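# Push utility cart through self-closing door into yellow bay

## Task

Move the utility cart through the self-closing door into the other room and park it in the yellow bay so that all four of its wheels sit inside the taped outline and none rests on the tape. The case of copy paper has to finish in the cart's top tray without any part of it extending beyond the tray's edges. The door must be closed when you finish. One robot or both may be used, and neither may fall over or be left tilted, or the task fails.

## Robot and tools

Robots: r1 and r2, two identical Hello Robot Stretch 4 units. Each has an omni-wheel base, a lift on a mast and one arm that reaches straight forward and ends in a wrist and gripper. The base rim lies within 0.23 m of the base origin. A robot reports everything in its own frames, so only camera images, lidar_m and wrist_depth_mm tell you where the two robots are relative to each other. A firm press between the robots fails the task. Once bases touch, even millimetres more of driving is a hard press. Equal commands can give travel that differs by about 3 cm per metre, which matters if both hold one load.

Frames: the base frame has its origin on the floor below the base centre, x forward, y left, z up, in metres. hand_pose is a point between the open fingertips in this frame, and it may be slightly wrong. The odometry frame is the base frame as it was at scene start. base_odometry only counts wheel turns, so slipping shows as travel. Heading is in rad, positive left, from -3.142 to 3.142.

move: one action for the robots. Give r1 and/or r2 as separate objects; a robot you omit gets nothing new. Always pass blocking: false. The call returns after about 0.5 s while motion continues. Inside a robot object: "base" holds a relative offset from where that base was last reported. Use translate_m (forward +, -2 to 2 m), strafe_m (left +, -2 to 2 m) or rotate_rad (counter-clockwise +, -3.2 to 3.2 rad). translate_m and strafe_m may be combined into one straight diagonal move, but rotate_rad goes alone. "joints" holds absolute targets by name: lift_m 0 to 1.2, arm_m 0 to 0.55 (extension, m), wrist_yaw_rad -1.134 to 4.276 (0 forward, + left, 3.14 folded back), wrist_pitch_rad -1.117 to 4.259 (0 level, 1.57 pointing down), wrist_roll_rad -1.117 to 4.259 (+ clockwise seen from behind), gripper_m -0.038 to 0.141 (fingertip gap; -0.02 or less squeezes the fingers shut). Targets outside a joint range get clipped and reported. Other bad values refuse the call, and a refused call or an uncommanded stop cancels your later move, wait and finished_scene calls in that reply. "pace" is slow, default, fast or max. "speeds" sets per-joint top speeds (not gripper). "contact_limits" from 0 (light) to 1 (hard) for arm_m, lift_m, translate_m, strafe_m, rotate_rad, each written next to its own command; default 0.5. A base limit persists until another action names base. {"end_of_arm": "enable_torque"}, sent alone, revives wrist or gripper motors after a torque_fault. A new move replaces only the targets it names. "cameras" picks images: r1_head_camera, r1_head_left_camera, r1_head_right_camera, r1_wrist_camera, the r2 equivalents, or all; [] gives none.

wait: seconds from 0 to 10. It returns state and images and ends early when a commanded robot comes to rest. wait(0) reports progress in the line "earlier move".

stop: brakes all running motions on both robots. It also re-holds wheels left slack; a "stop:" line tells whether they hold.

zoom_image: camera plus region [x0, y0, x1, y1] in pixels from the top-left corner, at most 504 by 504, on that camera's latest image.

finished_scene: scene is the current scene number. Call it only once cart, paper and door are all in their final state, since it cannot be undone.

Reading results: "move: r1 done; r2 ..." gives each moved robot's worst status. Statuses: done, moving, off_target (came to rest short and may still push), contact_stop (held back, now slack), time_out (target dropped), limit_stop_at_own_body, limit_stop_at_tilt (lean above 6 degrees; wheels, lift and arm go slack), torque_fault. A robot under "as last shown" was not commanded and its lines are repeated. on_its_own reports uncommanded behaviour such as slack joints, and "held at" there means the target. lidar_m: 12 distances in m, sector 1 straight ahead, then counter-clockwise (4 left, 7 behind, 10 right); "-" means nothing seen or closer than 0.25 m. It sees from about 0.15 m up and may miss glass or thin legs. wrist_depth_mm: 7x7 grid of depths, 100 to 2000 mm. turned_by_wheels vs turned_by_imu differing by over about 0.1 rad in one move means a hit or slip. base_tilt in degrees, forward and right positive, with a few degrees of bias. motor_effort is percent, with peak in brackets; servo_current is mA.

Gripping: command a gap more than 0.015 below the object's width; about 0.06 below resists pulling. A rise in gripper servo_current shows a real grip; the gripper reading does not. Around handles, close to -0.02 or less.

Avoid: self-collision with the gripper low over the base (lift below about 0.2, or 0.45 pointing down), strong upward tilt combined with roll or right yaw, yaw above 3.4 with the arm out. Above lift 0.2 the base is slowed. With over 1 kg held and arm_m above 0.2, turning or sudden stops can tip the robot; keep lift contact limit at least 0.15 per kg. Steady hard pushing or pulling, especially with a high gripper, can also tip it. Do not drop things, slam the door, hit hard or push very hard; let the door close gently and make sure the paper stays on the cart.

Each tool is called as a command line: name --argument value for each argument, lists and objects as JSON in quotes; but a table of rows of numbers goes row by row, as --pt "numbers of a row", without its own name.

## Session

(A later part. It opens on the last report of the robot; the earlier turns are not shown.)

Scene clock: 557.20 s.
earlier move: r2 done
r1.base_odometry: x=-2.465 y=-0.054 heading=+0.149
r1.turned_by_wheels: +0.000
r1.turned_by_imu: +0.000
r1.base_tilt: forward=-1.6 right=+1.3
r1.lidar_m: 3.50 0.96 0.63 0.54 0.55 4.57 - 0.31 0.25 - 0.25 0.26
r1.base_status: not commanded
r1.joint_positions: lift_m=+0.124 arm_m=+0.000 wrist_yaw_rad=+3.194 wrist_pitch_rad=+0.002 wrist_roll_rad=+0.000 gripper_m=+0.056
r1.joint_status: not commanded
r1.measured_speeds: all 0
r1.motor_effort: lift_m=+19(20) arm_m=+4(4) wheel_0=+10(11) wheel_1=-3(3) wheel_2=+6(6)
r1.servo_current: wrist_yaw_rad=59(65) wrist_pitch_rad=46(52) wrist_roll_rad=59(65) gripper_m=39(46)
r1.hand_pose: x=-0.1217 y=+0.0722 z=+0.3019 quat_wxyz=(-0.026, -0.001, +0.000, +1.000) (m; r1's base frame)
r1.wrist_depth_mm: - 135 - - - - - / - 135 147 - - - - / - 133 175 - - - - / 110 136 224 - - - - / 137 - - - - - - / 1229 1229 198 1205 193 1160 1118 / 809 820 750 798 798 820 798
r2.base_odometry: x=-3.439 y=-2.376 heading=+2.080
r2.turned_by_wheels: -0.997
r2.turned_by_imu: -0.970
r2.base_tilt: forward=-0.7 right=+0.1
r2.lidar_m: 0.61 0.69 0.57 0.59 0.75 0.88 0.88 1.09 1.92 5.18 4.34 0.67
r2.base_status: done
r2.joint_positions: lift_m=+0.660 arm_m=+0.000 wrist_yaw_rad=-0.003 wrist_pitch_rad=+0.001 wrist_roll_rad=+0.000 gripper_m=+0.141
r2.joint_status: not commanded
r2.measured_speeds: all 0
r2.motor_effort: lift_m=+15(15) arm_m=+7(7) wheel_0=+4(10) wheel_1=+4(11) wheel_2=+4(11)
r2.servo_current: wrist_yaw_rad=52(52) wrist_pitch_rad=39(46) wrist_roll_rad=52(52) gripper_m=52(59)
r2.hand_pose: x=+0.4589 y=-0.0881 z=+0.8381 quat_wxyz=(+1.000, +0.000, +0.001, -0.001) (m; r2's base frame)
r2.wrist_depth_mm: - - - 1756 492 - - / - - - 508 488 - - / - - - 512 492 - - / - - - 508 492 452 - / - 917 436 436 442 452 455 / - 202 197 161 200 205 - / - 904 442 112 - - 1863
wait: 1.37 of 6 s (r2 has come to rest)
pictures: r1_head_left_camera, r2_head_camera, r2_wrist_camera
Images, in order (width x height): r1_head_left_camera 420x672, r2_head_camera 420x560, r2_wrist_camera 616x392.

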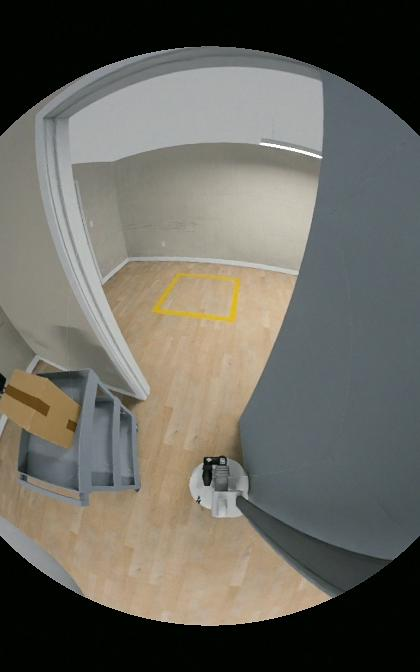

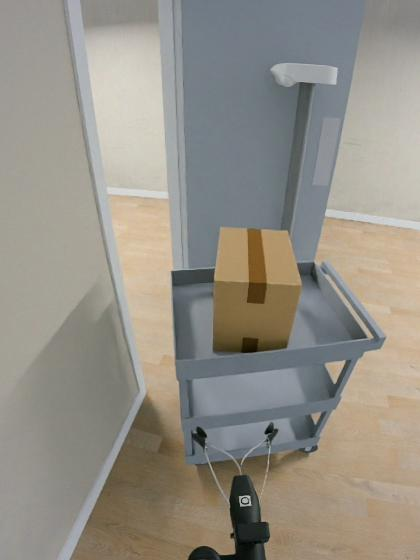

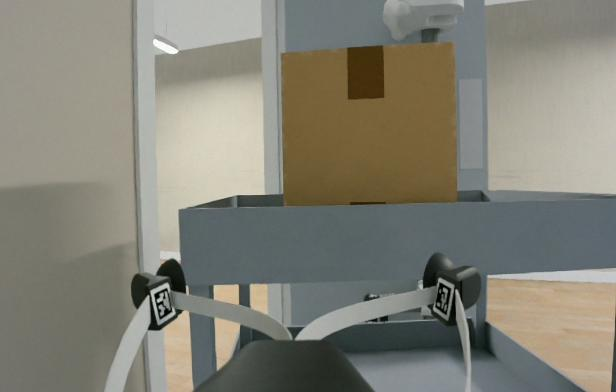

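move --blocking false --r2 '{"base":{"strafe_m":-0.08}}' --cameras '[]'

wait --seconds 4 --cameras '[]'

move --blocking false --r2 '{"base":{"translate_m":0.34},"contact_limits":{"translate_m":0.6},"pace":"slow"}' --cameras '[]'

wait --seconds 8 --cameras '["r2_head_camera","r2_wrist_camera","r1_head_left_camera"]'

Scene clock: 567.13 s.
move: r2 moving
r1: as last shown
r1.lidar_m: 3.50 0.98 0.62 0.55 0.55 4.57 - 0.31 0.25 - 0.25 0.25
r1.motor_effort: lift_m=+20(20) arm_m=+4(4) wheel_0=+10(11) wheel_1=-3(3) wheel_2=+6(6)
r1.servo_current: wrist_yaw_rad=39(65) wrist_pitch_rad=39(52) wrist_roll_rad=46(65) gripper_m=39(52)
r1.wrist_depth_mm: - 135 - - - - - / - 135 147 - - - - / - 133 175 - - - - / 110 136 223 - - - - / 137 - - - - - - / 1229 1229 198 1205 193 1138 1118 / 820 809 759 798 798 820 798
r2.base_odometry: x=-3.408 y=-2.359 heading=+2.080
r2.turned_by_wheels: +0.000
r2.turned_by_imu: +0.001
r2.base_tilt: forward=-0.6 right=+0.0
r2.lidar_m: 0.62 0.72 0.60 0.62 0.76 0.89 0.89 1.08 1.95 5.12 4.31 0.66
r2.base_status: strafe_m moving
r2.joint_positions: lift_m=+0.660 arm_m=+0.000 wrist_yaw_rad=-0.003 wrist_pitch_rad=+0.001 wrist_roll_rad=+0.000 gripper_m=+0.141
r2.joint_status: not commanded
r2.measured_speeds: translate_m=-0.001 strafe_m=-0.139 rotate_rad=+0.004 lift_m=+0.000 arm_m=+0.000 wrist_yaw_rad=+0.000 wrist_pitch_rad=+0.000 wrist_roll_rad=+0.000
r2.motor_effort: lift_m=+15(15) arm_m=+7(7) wheel_0=+10(14) wheel_1=-10(11) wheel_2=-1(3)
r2.servo_current: wrist_yaw_rad=46(65) wrist_pitch_rad=39(46) wrist_roll_rad=46(52) gripper_m=52(52)
r2.hand_pose: x=+0.4589 y=-0.0881 z=+0.8381 quat_wxyz=(+1.000, +0.000, +0.001, -0.001) (m; r2's base frame)
r2.wrist_depth_mm: - - - 1756 1397 - - / - - - 508 484 - - / - - - 508 484 - - / - - - 508 484 449 - / - 427 433 439 439 445 455 / - 200 198 160 198 866 - / - 904 455 112 - 820 1808
pictures: none
No camera images: "cameras" was empty.

Scene clock: 567.97 s.
earlier move: r2 done
r1.base_odometry: x=-2.465 y=-0.054 heading=+0.149
r1.turned_by_wheels: +0.000
r1.turned_by_imu: +0.000
r1.base_tilt: forward=-1.6 right=+1.3
r1.lidar_m: 3.50 0.97 0.64 0.54 0.57 4.55 - 0.31 0.25 - 0.25 0.25
r1.base_status: not commanded
r1.joint_positions: lift_m=+0.124 arm_m=+0.000 wrist_yaw_rad=+3.194 wrist_pitch_rad=+0.002 wrist_roll_rad=+0.000 gripper_m=+0.056
r1.joint_status: not commanded
r1.measured_speeds: all 0
r1.motor_effort: lift_m=+20(20) arm_m=+4(4) wheel_0=+10(11) wheel_1=-3(3) wheel_2=+6(6)
r1.servo_current: wrist_yaw_rad=39(65) wrist_pitch_rad=46(52) wrist_roll_rad=46(78) gripper_m=46(52)
r1.hand_pose: x=-0.1217 y=+0.0722 z=+0.3019 quat_wxyz=(-0.026, -0.001, +0.000, +1.000) (m; r1's base frame)
r1.wrist_depth_mm: - 135 - - - - - / - 135 147 - - - - / - 133 175 - - - - / 110 136 223 - - - - / 137 - - - - - - / 1205 1229 198 1205 193 1160 1118 / 809 809 759 788 798 820 798
r2.base_odometry: x=-3.369 y=-2.337 heading=+2.080
r2.turned_by_wheels: +0.000
r2.turned_by_imu: +0.000
r2.base_tilt: forward=-0.7 right=+0.1
r2.lidar_m: 0.62 0.77 0.66 0.66 0.81 0.91 0.87 1.07 1.97 5.12 4.35 0.70
r2.base_status: done
r2.joint_positions: lift_m=+0.660 arm_m=+0.000 wrist_yaw_rad=-0.003 wrist_pitch_rad=+0.001 wrist_roll_rad=+0.000 gripper_m=+0.141
r2.joint_status: not commanded
r2.measured_speeds: all 0
r2.motor_effort: lift_m=+15(15) arm_m=+7(7) wheel_0=+2(14) wheel_1=-3(11) wheel_2=+0(3)
r2.servo_current: wrist_yaw_rad=39(65) wrist_pitch_rad=46(46) wrist_roll_rad=39(59) gripper_m=46(59)
r2.hand_pose: x=+0.4589 y=-0.0881 z=+0.8381 quat_wxyz=(+1.000, +0.000, +0.001, -0.001) (m; r2's base frame)
r2.wrist_depth_mm: - - - 508 1537 - - / - - - 500 484 - - / - - - 500 488 - - / - - 525 500 449 459 - / - 436 436 442 449 452 459 / - 202 191 158 212 891 - / - 439 - 112 - 809 500
wait: 0.83 of 4 s (r2 has come to rest)
pictures: none
No camera images: "cameras" was empty.

Scene clock: 568.47 s.
move: r2 moving
r1: as last shown
r1.base_tilt: forward=-1.6 right=+1.2
r1.lidar_m: 3.50 0.97 0.63 0.55 0.56 4.56 - 0.30 0.25 - 0.25 0.25
r1.motor_effort: lift_m=+20(20) arm_m=+4(4) wheel_0=+11(11) wheel_1=-3(3) wheel_2=+6(6)
r1.servo_current: wrist_yaw_rad=46(59) wrist_pitch_rad=39(46) wrist_roll_rad=46(72) gripper_m=33(46)
r1.wrist_depth_mm: - 135 - - - - - / - 135 147 - - - - / - 133 175 - - - - / 110 136 223 - - - - / 137 - - - - - - / 1229 1229 198 1205 193 1160 1118 / 820 809 768 809 788 831 809
r2.base_odometry: x=-3.375 y=-2.327 heading=+2.081
r2.turned_by_wheels: +0.000
r2.turned_by_imu: +0.000
r2.base_tilt: forward=-0.7 right=+0.1
r2.lidar_m: 0.61 0.77 0.65 0.66 0.79 0.91 0.92 1.09 1.97 5.09 4.32 0.68
r2.base_status: translate_m moving
r2.joint_positions: lift_m=+0.660 arm_m=+0.000 wrist_yaw_rad=-0.003 wrist_pitch_rad=+0.001 wrist_roll_rad=+0.000 gripper_m=+0.141
r2.joint_status: not commanded
r2.measured_speeds: translate_m=+0.048 strafe_m=+0.001 rotate_rad=-0.002 lift_m=+0.000 arm_m=+0.000 wrist_yaw_rad=+0.000 wrist_pitch_rad=+0.000 wrist_roll_rad=+0.000
r2.motor_effort: lift_m=+15(15) arm_m=+7(7) wheel_0=+4(9) wheel_1=+5(7) wheel_2=-9(10)
r2.servo_current: wrist_yaw_rad=52(59) wrist_pitch_rad=39(46) wrist_roll_rad=39(52) gripper_m=52(52)
r2.contact_limits: translate_m 0.6
r2.hand_pose: x=+0.4589 y=-0.0881 z=+0.8381 quat_wxyz=(+1.000, +0.000, +0.001, -0.001) (m; r2's base frame)
r2.wrist_depth_mm: - - - 488 1537 - - / - - - 488 473 - - / - - - 496 480 - - / - - 508 488 439 442 - / - 424 430 430 439 445 455 / - 202 191 158 200 878 - / - 433 - 112 - 842 1708
pictures: none
No camera images: "cameras" was empty.

Scene clock: 572.67 s.
earlier move: r2 done
r1.base_odometry: x=-2.465 y=-0.054 heading=+0.149
r1.turned_by_wheels: +0.000
r1.turned_by_imu: +0.000
r1.base_tilt: forward=-1.6 right=+1.3
r1.lidar_m: 3.49 0.80 0.48 0.43 2.95 4.57 - 0.32 0.25 - 0.25 0.26
r1.base_status: not commanded
r1.joint_positions: lift_m=+0.124 arm_m=+0.000 wrist_yaw_rad=+3.194 wrist_pitch_rad=+0.002 wrist_roll_rad=+0.000 gripper_m=+0.056
r1.joint_status: not commanded
r1.measured_speeds: all 0
r1.motor_effort: lift_m=+20(20) arm_m=+3(4) wheel_0=+10(11) wheel_1=-3(3) wheel_2=+6(6)
r1.servo_current: wrist_yaw_rad=39(72) wrist_pitch_rad=33(59) wrist_roll_rad=59(72) gripper_m=39(52)
r1.hand_pose: x=-0.1217 y=+0.0722 z=+0.3019 quat_wxyz=(-0.026, -0.001, +0.000, +1.000) (m; r1's base frame)
r1.wrist_depth_mm: - 135 - - - - - / - 135 147 - - - - / - 133 175 - - - - / 110 136 224 - - - - / 137 - - - - - - / 1229 1229 198 1205 193 1138 1098 / 820 820 759 798 798 820 798
r2.base_odometry: x=-3.535 y=-2.041 heading=+2.081
r2.turned_by_wheels: +0.000
r2.turned_by_imu: +0.004
r2.base_tilt: forward=-0.7 right=+0.1
r2.lidar_m: 0.44 0.44 0.56 0.56 0.69 1.17 1.24 1.48 2.67 5.19 3.98 0.47
r2.base_status: done
r2.joint_positions: lift_m=+0.660 arm_m=+0.000 wrist_yaw_rad=-0.001 wrist_pitch_rad=+0.001 wrist_roll_rad=+0.000 gripper_m=+0.141
r2.joint_status: not commanded
r2.measured_speeds: all 0
r2.motor_effort: lift_m=+15(15) arm_m=+7(7) wheel_0=+5(13) wheel_1=+5(11) wheel_2=-7(17)
r2.servo_current: wrist_yaw_rad=46(59) wrist_pitch_rad=33(46) wrist_roll_rad=39(65) gripper_m=46(59)
r2.contact_limits: translate_m 0.6
r2.hand_pose: x=+0.4590 y=-0.0877 z=+0.8381 quat_wxyz=(+1.000, +0.000, +0.001, +0.000) (m; r2's base frame)
r2.wrist_depth_mm: - 314 297 283 - - - / - 317 300 283 - 1336 - / - 319 301 285 - 1336 - / - 320 301 287 397 - - / 244 244 243 241 240 239 238 / 246 217 244 243 241 240 240 / 249 246 246 112 242 243 1618
wait: 4.20 of 8 s (r2 has come to rest)
pictures: r1_head_left_camera, r2_head_camera, r2_wrist_camera
Images, in order (width x height): r1_head_left_camera 420x672, r2_head_camera 420x560, r2_wrist_camera 616x392.

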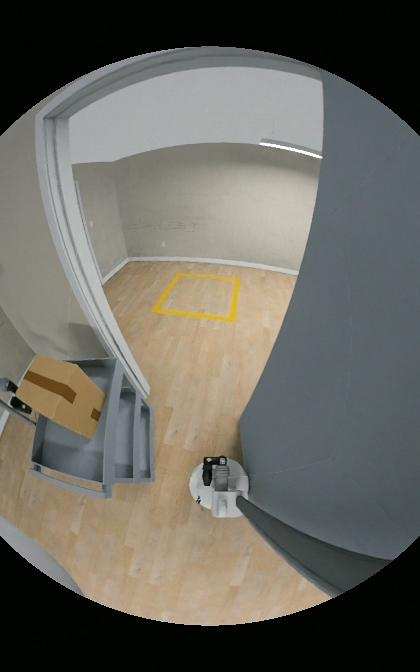

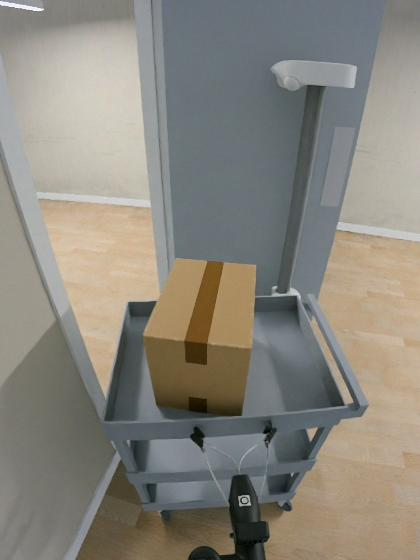

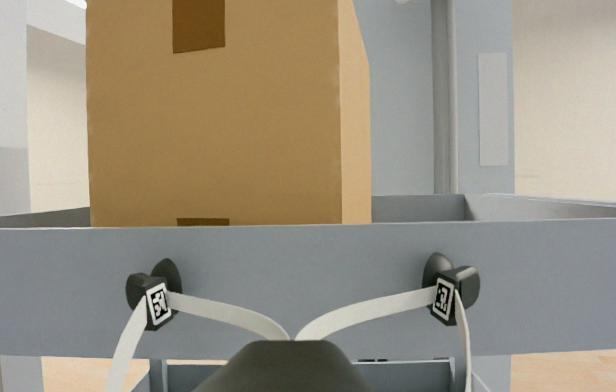

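move --blocking false --r2 '{"base":{"translate_m":-0.05}}' --cameras '[]'

wait --seconds 4 --cameras '[]'

move --blocking false --r2 '{"base":{"strafe_m":0.13},"joints":{"wrist_yaw_rad":0.2,"gripper_m":0.0}}' --cameras '[]'

wait --seconds 2 --cameras '[]'

wait --seconds 2 --cameras '["r2_head_camera","r2_wrist_camera"]'

Scene clock: 584.53 s.
move: r2 moving
r1: as last shown
r1.lidar_m: 3.48 0.78 0.50 0.40 2.94 4.55 - 0.30 0.25 - 0.25 0.25
r1.motor_effort: lift_m=+19(20) arm_m=+4(4) wheel_0=+10(11) wheel_1=-3(3) wheel_2=+6(6)
r1.servo_current: wrist_yaw_rad=52(72) wrist_pitch_rad=52(52) wrist_roll_rad=65(72) gripper_m=46(46)
r1.wrist_depth_mm: - 135 - - - - - / - 135 147 - - - - / - 133 175 - - - - / 110 136 224 - - - - / 137 - - - - - - / 1229 1229 198 1205 193 1160 1098 / 809 809 750 798 798 831 798
r2.base_odometry: x=-3.520 y=-2.068 heading=+2.080
r2.turned_by_wheels: +0.000
r2.turned_by_imu: +0.000
r2.base_tilt: forward=-0.7 right=+0.1
r2.lidar_m: 0.47 0.49 0.57 0.56 0.70 1.19 1.20 1.43 2.60 5.20 4.01 0.50
r2.base_status: translate_m moving
r2.joint_positions: lift_m=+0.660 arm_m=+0.000 wrist_yaw_rad=-0.001 wrist_pitch_rad=+0.001 wrist_roll_rad=+0.000 gripper_m=+0.141
r2.joint_status: not commanded
r2.measured_speeds: translate_m=-0.109 strafe_m=+0.002 rotate_rad=+0.000 lift_m=+0.000 arm_m=+0.000 wrist_yaw_rad=+0.000 wrist_pitch_rad=+0.000 wrist_roll_rad=+0.000
r2.motor_effort: lift_m=+15(15) arm_m=+7(7) wheel_0=-6(10) wheel_1=-5(8) wheel_2=+9(12)
r2.servo_current: wrist_yaw_rad=46(59) wrist_pitch_rad=39(46) wrist_roll_rad=46(59) gripper_m=52(59)
r2.hand_pose: x=+0.4590 y=-0.0877 z=+0.8381 quat_wxyz=(+1.000, +0.000, +0.001, +0.000) (m; r2's base frame)
r2.wrist_depth_mm: - 345 325 309 - - - / - 347 329 310 - 1336 - / - 351 329 312 - 1366 - / - 353 332 315 - 270 - / 273 272 271 270 268 265 266 / 276 273 272 270 268 268 267 / 1756 1661 1983 112 - 1430 1756
pictures: none
No camera images: "cameras" was empty.

Scene clock: 585.20 s.
earlier move: r2 done
r1.base_odometry: x=-2.465 y=-0.054 heading=+0.149
r1.turned_by_wheels: +0.000
r1.turned_by_imu: +0.000
r1.base_tilt: forward=-1.6 right=+1.3
r1.lidar_m: 3.50 0.81 0.49 0.42 2.89 4.55 - 0.29 0.25 - 0.25 0.25
r1.base_status: not commanded
r1.joint_positions: lift_m=+0.124 arm_m=+0.000 wrist_yaw_rad=+3.194 wrist_pitch_rad=+0.002 wrist_roll_rad=+0.000 gripper_m=+0.056
r1.joint_status: not commanded
r1.measured_speeds: all 0
r1.motor_effort: lift_m=+20(20) arm_m=+4(4) wheel_0=+10(11) wheel_1=-3(3) wheel_2=+6(6)
r1.servo_current: wrist_yaw_rad=59(72) wrist_pitch_rad=46(52) wrist_roll_rad=46(72) gripper_m=39(46)
r1.hand_pose: x=-0.1217 y=+0.0722 z=+0.3019 quat_wxyz=(-0.026, -0.001, +0.000, +1.000) (m; r1's base frame)
r1.wrist_depth_mm: - 135 - - - - - / - 135 147 - - - - / - 133 175 - - - - / 110 135 223 - - - - / 137 - - - - - - / 1255 1229 198 1229 193 1160 1118 / 809 820 759 798 798 831 798
r2.base_odometry: x=-3.511 y=-2.085 heading=+2.080
r2.turned_by_wheels: +0.000
r2.turned_by_imu: +0.000
r2.base_tilt: forward=-0.7 right=+0.1
r2.lidar_m: 0.49 0.51 0.57 0.58 0.71 1.16 1.18 1.41 2.55 5.18 4.02 0.53
r2.base_status: done
r2.joint_positions: lift_m=+0.660 arm_m=+0.000 wrist_yaw_rad=-0.001 wrist_pitch_rad=+0.001 wrist_roll_rad=+0.000 gripper_m=+0.141
r2.joint_status: not commanded
r2.measured_speeds: all 0
r2.motor_effort: lift_m=+15(15) arm_m=+7(7) wheel_0=-3(10) wheel_1=-2(8) wheel_2=+2(12)
r2.servo_current: wrist_yaw_rad=46(59) wrist_pitch_rad=39(46) wrist_roll_rad=52(59) gripper_m=46(59)
r2.hand_pose: x=+0.4590 y=-0.0877 z=+0.8381 quat_wxyz=(+1.000, +0.000, +0.001, +0.000) (m; r2's base frame)
r2.wrist_depth_mm: - 368 347 330 - - - / - 375 349 334 - 1430 - / - 377 353 334 - - - / - 375 355 336 289 488 - / 294 293 291 291 290 289 289 / 296 296 293 294 293 290 290 / 1756 1863 - 112 - 1397 1863
wait: 0.67 of 4 s (r2 has come to rest)
pictures: none
No camera images: "cameras" was empty.

Scene clock: 585.70 s.
move: r2 moving
r1: as last shown
r1.lidar_m: 3.45 0.76 0.49 0.42 2.94 4.56 - 0.32 0.25 - 0.25 0.25
r1.motor_effort: lift_m=+19(20) arm_m=+3(4) wheel_0=+10(11) wheel_1=-3(3) wheel_2=+6(6)
r1.servo_current: wrist_yaw_rad=46(59) wrist_pitch_rad=39(46) wrist_roll_rad=65(65) gripper_m=46(46)
r1.wrist_depth_mm: - 135 - - - - - / - 135 147 - - - - / - 133 175 - - - - / 110 136 223 - - - - / 137 - - - - - - / 1205 1255 198 1205 193 1160 1118 / 798 820 759 798 798 820 798
r2.base_odometry: x=-3.542 y=-2.102 heading=+2.080
r2.turned_by_wheels: +0.000
r2.turned_by_imu: +0.000
r2.base_tilt: forward=-0.7 right=+0.1
r2.lidar_m: 0.49 0.51 0.53 0.54 0.66 1.17 1.18 1.43 2.56 5.23 4.02 0.53
r2.base_status: strafe_m moving
r2.joint_positions: lift_m=+0.660 arm_m=+0.000 wrist_yaw_rad=+0.197 wrist_pitch_rad=+0.001 wrist_roll_rad=+0.000 gripper_m=+0.130
r2.joint_status: wrist_yaw_rad moving; gripper_m moving
r2.measured_speeds: translate_m=+0.000 strafe_m=+0.140 rotate_rad=+0.003 lift_m=+0.000 arm_m=+0.000 wrist_yaw_rad=+0.006 wrist_pitch_rad=+0.000 wrist_roll_rad=+0.000
r2.motor_effort: lift_m=+14(15) arm_m=+7(7) wheel_0=-10(11) wheel_1=+11(11) wheel_2=+0(1)
r2.servo_current: wrist_yaw_rad=39(78) wrist_pitch_rad=33(39) wrist_roll_rad=46(59) gripper_m=78(104)
r2.hand_pose: x=+0.4706 y=-0.0293 z=+0.8381 quat_wxyz=(+0.995, +0.000, +0.001, +0.098) (m; r2's base frame)
r2.wrist_depth_mm: - - - 342 307 287 - / - - - 342 310 289 - / - - - 345 312 291 - / - 661 387 351 314 293 - / - 314 293 281 265 253 242 / - 317 289 278 263 251 244 / - - 1983 112 - 260 640
pictures: none
No camera images: "cameras" was empty.

Scene clock: 587.50 s.
earlier move: r2 done
r1.base_odometry: x=-2.465 y=-0.054 heading=+0.149
r1.turned_by_wheels: +0.000
r1.turned_by_imu: +0.000
r1.base_tilt: forward=-1.6 right=+1.3
r1.lidar_m: 3.49 0.77 0.49 0.41 2.97 4.53 - 0.33 0.25 - 0.25 0.25
r1.base_status: not commanded
r1.joint_positions: lift_m=+0.124 arm_m=+0.000 wrist_yaw_rad=+3.194 wrist_pitch_rad=+0.002 wrist_roll_rad=+0.000 gripper_m=+0.056
r1.joint_status: not commanded
r1.measured_speeds: all 0
r1.motor_effort: lift_m=+20(20) arm_m=+4(4) wheel_0=+10(11) wheel_1=-3(3) wheel_2=+6(6)
r1.servo_current: wrist_yaw_rad=59(65) wrist_pitch_rad=39(52) wrist_roll_rad=52(65) gripper_m=46(46)
r1.hand_pose: x=-0.1217 y=+0.0722 z=+0.3019 quat_wxyz=(-0.026, -0.001, +0.000, +1.000) (m; r1's base frame)
r1.wrist_depth_mm: - 135 - - - - - / - 135 146 - - - - / - 133 175 - - - - / 110 136 223 - - - - / 137 - - - - - - / 1205 1229 198 1205 193 1182 1118 / 809 820 768 798 788 831 798
r2.base_odometry: x=-3.624 y=-2.148 heading=+2.081
r2.turned_by_wheels: +0.000
r2.turned_by_imu: +0.000
r2.base_tilt: forward=-0.6 right=+0.1
r2.lidar_m: 0.49 0.54 0.45 0.45 0.56 1.04 1.12 1.37 2.48 5.29 0.75 0.52
r2.base_status: done
r2.joint_positions: lift_m=+0.660 arm_m=+0.000 wrist_yaw_rad=+0.197 wrist_pitch_rad=+0.001 wrist_roll_rad=+0.000 gripper_m=+0.001
r2.joint_status: all done
r2.measured_speeds: all 0
r2.motor_effort: lift_m=+15(15) arm_m=+7(7) wheel_0=-1(11) wheel_1=+2(12) wheel_2=+0(2)
r2.servo_current: wrist_yaw_rad=59(78) wrist_pitch_rad=39(46) wrist_roll_rad=46(59) gripper_m=72(163)
r2.hand_pose: x=+0.4706 y=-0.0292 z=+0.8381 quat_wxyz=(+0.995, +0.000, +0.001, +0.098) (m; r2's base frame)
r2.wrist_depth_mm: - - - - 329 297 273 / - - - - 329 300 277 / - - - - 332 298 282 / - - - - 332 303 279 / - - 293 276 262 252 240 / - - 191 193 184 251 242 / - 126 - 112 - - -
wait: 1.80 of 2 s (r2 has come to rest)
pictures: none
No camera images: "cameras" was empty.

Scene clock: 589.50 s.
r1.base_odometry: x=-2.465 y=-0.054 heading=+0.149
r1.turned_by_wheels: +0.000
r1.turned_by_imu: +0.000
r1.base_tilt: forward=-1.5 right=+1.3
r1.lidar_m: 3.49 0.80 0.49 0.41 2.94 4.54 - 0.30 0.25 - 0.25 0.26
r1.base_status: not commanded
r1.joint_positions: lift_m=+0.124 arm_m=+0.000 wrist_yaw_rad=+3.194 wrist_pitch_rad=+0.002 wrist_roll_rad=+0.000 gripper_m=+0.056
r1.joint_status: not commanded
r1.measured_speeds: all 0
r1.motor_effort: lift_m=+19(20) arm_m=+4(4) wheel_0=+11(11) wheel_1=-3(3) wheel_2=+6(6)
r1.servo_current: wrist_yaw_rad=52(65) wrist_pitch_rad=46(52) wrist_roll_rad=52(65) gripper_m=39(46)
r1.hand_pose: x=-0.1217 y=+0.0722 z=+0.3019 quat_wxyz=(-0.026, -0.001, +0.000, +1.000) (m; r1's base frame)
r1.wrist_depth_mm: - 135 - - - - - / - 135 146 - - - - / - 133 175 - - - - / 110 136 224 - - - - / 137 - - - - - - / 1255 1229 198 1205 193 1160 1118 / 809 820 759 809 798 820 798
r2.base_odometry: x=-3.624 y=-2.148 heading=+2.081
r2.turned_by_wheels: +0.000
r2.turned_by_imu: +0.000
r2.base_tilt: forward=-0.7 right=+0.1
r2.lidar_m: 0.48 0.54 0.46 0.45 0.56 1.04 1.15 1.39 2.46 5.30 0.75 0.52
r2.base_status: done
r2.joint_positions: lift_m=+0.660 arm_m=+0.000 wrist_yaw_rad=+0.197 wrist_pitch_rad=+0.001 wrist_roll_rad=+0.000 gripper_m=+0.001
r2.joint_status: all done
r2.measured_speeds: all 0
r2.motor_effort: lift_m=+15(15) arm_m=+7(7) wheel_0=-1(11) wheel_1=+2(12) wheel_2=+0(2)
r2.servo_current: wrist_yaw_rad=39(78) wrist_pitch_rad=46(46) wrist_roll_rad=39(59) gripper_m=72(163)
r2.hand_pose: x=+0.4706 y=-0.0292 z=+0.8381 quat_wxyz=(+0.995, +0.000, +0.001, +0.098) (m; r2's base frame)
r2.wrist_depth_mm: - - - - 327 297 274 / - - - - 327 298 277 / - - - - 330 301 282 / - - - - 334 300 281 / - - 294 276 262 251 240 / - - 191 193 185 252 242 / - 126 - 112 - - -
wait: 2.00 s; at rest by 0.27 s
pictures: r2_head_camera, r2_wrist_camera
Images, in order (width x height): r2_head_camera 420x560, r2_wrist_camera 616x392.

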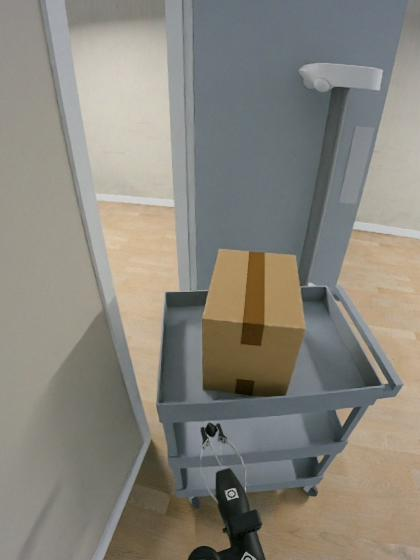

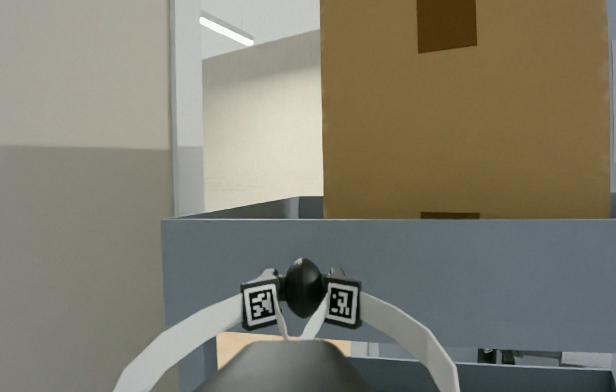

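move --blocking false --r2 '{"base":{"translate_m":0.14},"contact_limits":{"translate_m":0.6},"pace":"slow"}' --cameras '[]'

wait --seconds 5 --cameras '["r2_head_camera","r2_wrist_camera","r1_head_left_camera"]'

Scene clock: 594.90 s.
move: r2 moving
r1: as last shown
r1.base_tilt: forward=-1.6 right=+1.3
r1.lidar_m: 3.48 0.77 0.44 0.42 2.94 4.55 - 0.31 0.25 - 0.25 0.25
r1.motor_effort: lift_m=+19(20) arm_m=+4(4) wheel_0=+11(12) wheel_1=-3(3) wheel_2=+6(6)
r1.servo_current: wrist_yaw_rad=52(65) wrist_pitch_rad=46(46) wrist_roll_rad=59(59) gripper_m=46(46)
r1.wrist_depth_mm: - 135 - - - - - / - 135 147 - - - - / - 133 175 - - - - / 110 136 224 - - - - / 137 - - - - - - / 1229 1229 198 1205 193 1160 1118 / 820 809 750 798 788 820 809
r2.base_odometry: x=-3.630 y=-2.137 heading=+2.081
r2.turned_by_wheels: +0.000
r2.turned_by_imu: +0.001
r2.base_tilt: forward=-0.7 right=+0.1
r2.lidar_m: 0.46 0.55 0.46 0.45 0.55 1.02 1.15 1.38 2.53 5.28 0.69 0.50
r2.base_status: translate_m moving
r2.joint_positions: lift_m=+0.660 arm_m=+0.000 wrist_yaw_rad=+0.197 wrist_pitch_rad=+0.001 wrist_roll_rad=+0.000 gripper_m=+0.001
r2.joint_status: not commanded
r2.measured_speeds: translate_m=+0.048 strafe_m=+0.000 rotate_rad=-0.002 lift_m=+0.000 arm_m=+0.000 wrist_yaw_rad=+0.000 wrist_pitch_rad=+0.000 wrist_roll_rad=+0.000
r2.motor_effort: lift_m=+15(15) arm_m=+7(7) wheel_0=+6(9) wheel_1=+7(7) wheel_2=-9(9)
r2.servo_current: wrist_yaw_rad=46(59) wrist_pitch_rad=39(46) wrist_roll_rad=52(59) gripper_m=65(78)
r2.contact_limits: translate_m 0.6
r2.hand_pose: x=+0.4706 y=-0.0292 z=+0.8381 quat_wxyz=(+0.995, +0.000, +0.001, +0.098) (m; r2's base frame)
r2.wrist_depth_mm: - - - - 315 287 267 / - - - - 319 290 271 / - - - - 320 293 271 / - - - - 324 293 274 / - - 281 263 252 240 231 / - - 190 194 248 242 233 / - 126 - 112 - - -
pictures: none
No camera images: "cameras" was empty.

Scene clock: 597.07 s.
earlier move: r2 done
r1.base_odometry: x=-2.465 y=-0.054 heading=+0.149
r1.turned_by_wheels: +0.000
r1.turned_by_imu: +0.000
r1.base_tilt: forward=-1.6 right=+1.3
r1.lidar_m: 3.48 0.59 0.41 0.37 2.92 4.57 - 0.32 0.25 - 0.25 0.25
r1.base_status: not commanded
r1.joint_positions: lift_m=+0.124 arm_m=+0.000 wrist_yaw_rad=+3.194 wrist_pitch_rad=+0.002 wrist_roll_rad=+0.000 gripper_m=+0.056
r1.joint_status: not commanded
r1.measured_speeds: all 0
r1.motor_effort: lift_m=+20(20) arm_m=+4(4) wheel_0=+10(12) wheel_1=-3(3) wheel_2=+6(6)
r1.servo_current: wrist_yaw_rad=39(65) wrist_pitch_rad=46(52) wrist_roll_rad=52(65) gripper_m=46(46)
r1.hand_pose: x=-0.1217 y=+0.0722 z=+0.3019 quat_wxyz=(-0.026, -0.001, +0.000, +1.000) (m; r1's base frame)
r1.wrist_depth_mm: - 135 - - - - - / - 135 147 - - - - / - 133 175 - - - - / 110 136 223 - - - - / 137 - - - - - - / 1229 1229 198 1205 192 1160 1118 / 809 809 759 809 798 820 809
r2.base_odometry: x=-3.692 y=-2.026 heading=+2.081
r2.turned_by_wheels: +0.000
r2.turned_by_imu: +0.006
r2.base_tilt: forward=-0.7 right=+0.1
r2.lidar_m: 0.43 0.48 0.41 0.42 0.51 0.94 1.28 1.54 2.81 5.36 0.63 0.48
r2.base_status: done
r2.joint_positions: lift_m=+0.660 arm_m=+0.000 wrist_yaw_rad=+0.201 wrist_pitch_rad=+0.001 wrist_roll_rad=+0.000 gripper_m=+0.001
r2.joint_status: not commanded
r2.measured_speeds: all 0
r2.motor_effort: lift_m=+15(15) arm_m=+7(7) wheel_0=+7(13) wheel_1=+5(12) wheel_2=-6(17)
r2.servo_current: wrist_yaw_rad=52(65) wrist_pitch_rad=33(46) wrist_roll_rad=52(59) gripper_m=59(78)
r2.contact_limits: translate_m 0.6
r2.hand_pose: x=+0.4708 y=-0.0280 z=+0.8381 quat_wxyz=(+0.995, +0.000, +0.001, +0.100) (m; r2's base frame)
r2.wrist_depth_mm: 397 - - 312 274 245 225 / 399 - - 317 278 246 226 / 397 - - 319 279 248 229 / 399 - - 320 282 249 229 / 402 283 260 236 221 204 195 / 399 285 189 192 216 206 196 / 402 129 263 112 - 205 196
wait: 2.17 of 5 s (r2 has come to rest)
pictures: r1_head_left_camera, r2_head_camera, r2_wrist_camera
Images, in order (width x height): r1_head_left_camera 420x672, r2_head_camera 420x560, r2_wrist_camera 616x392.

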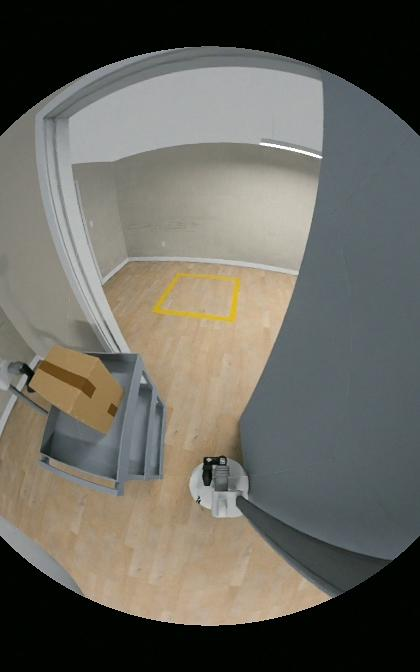

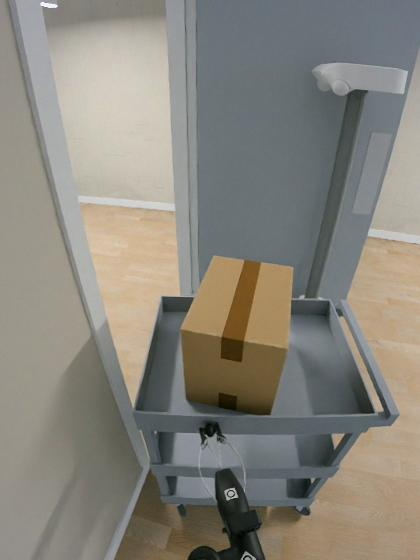

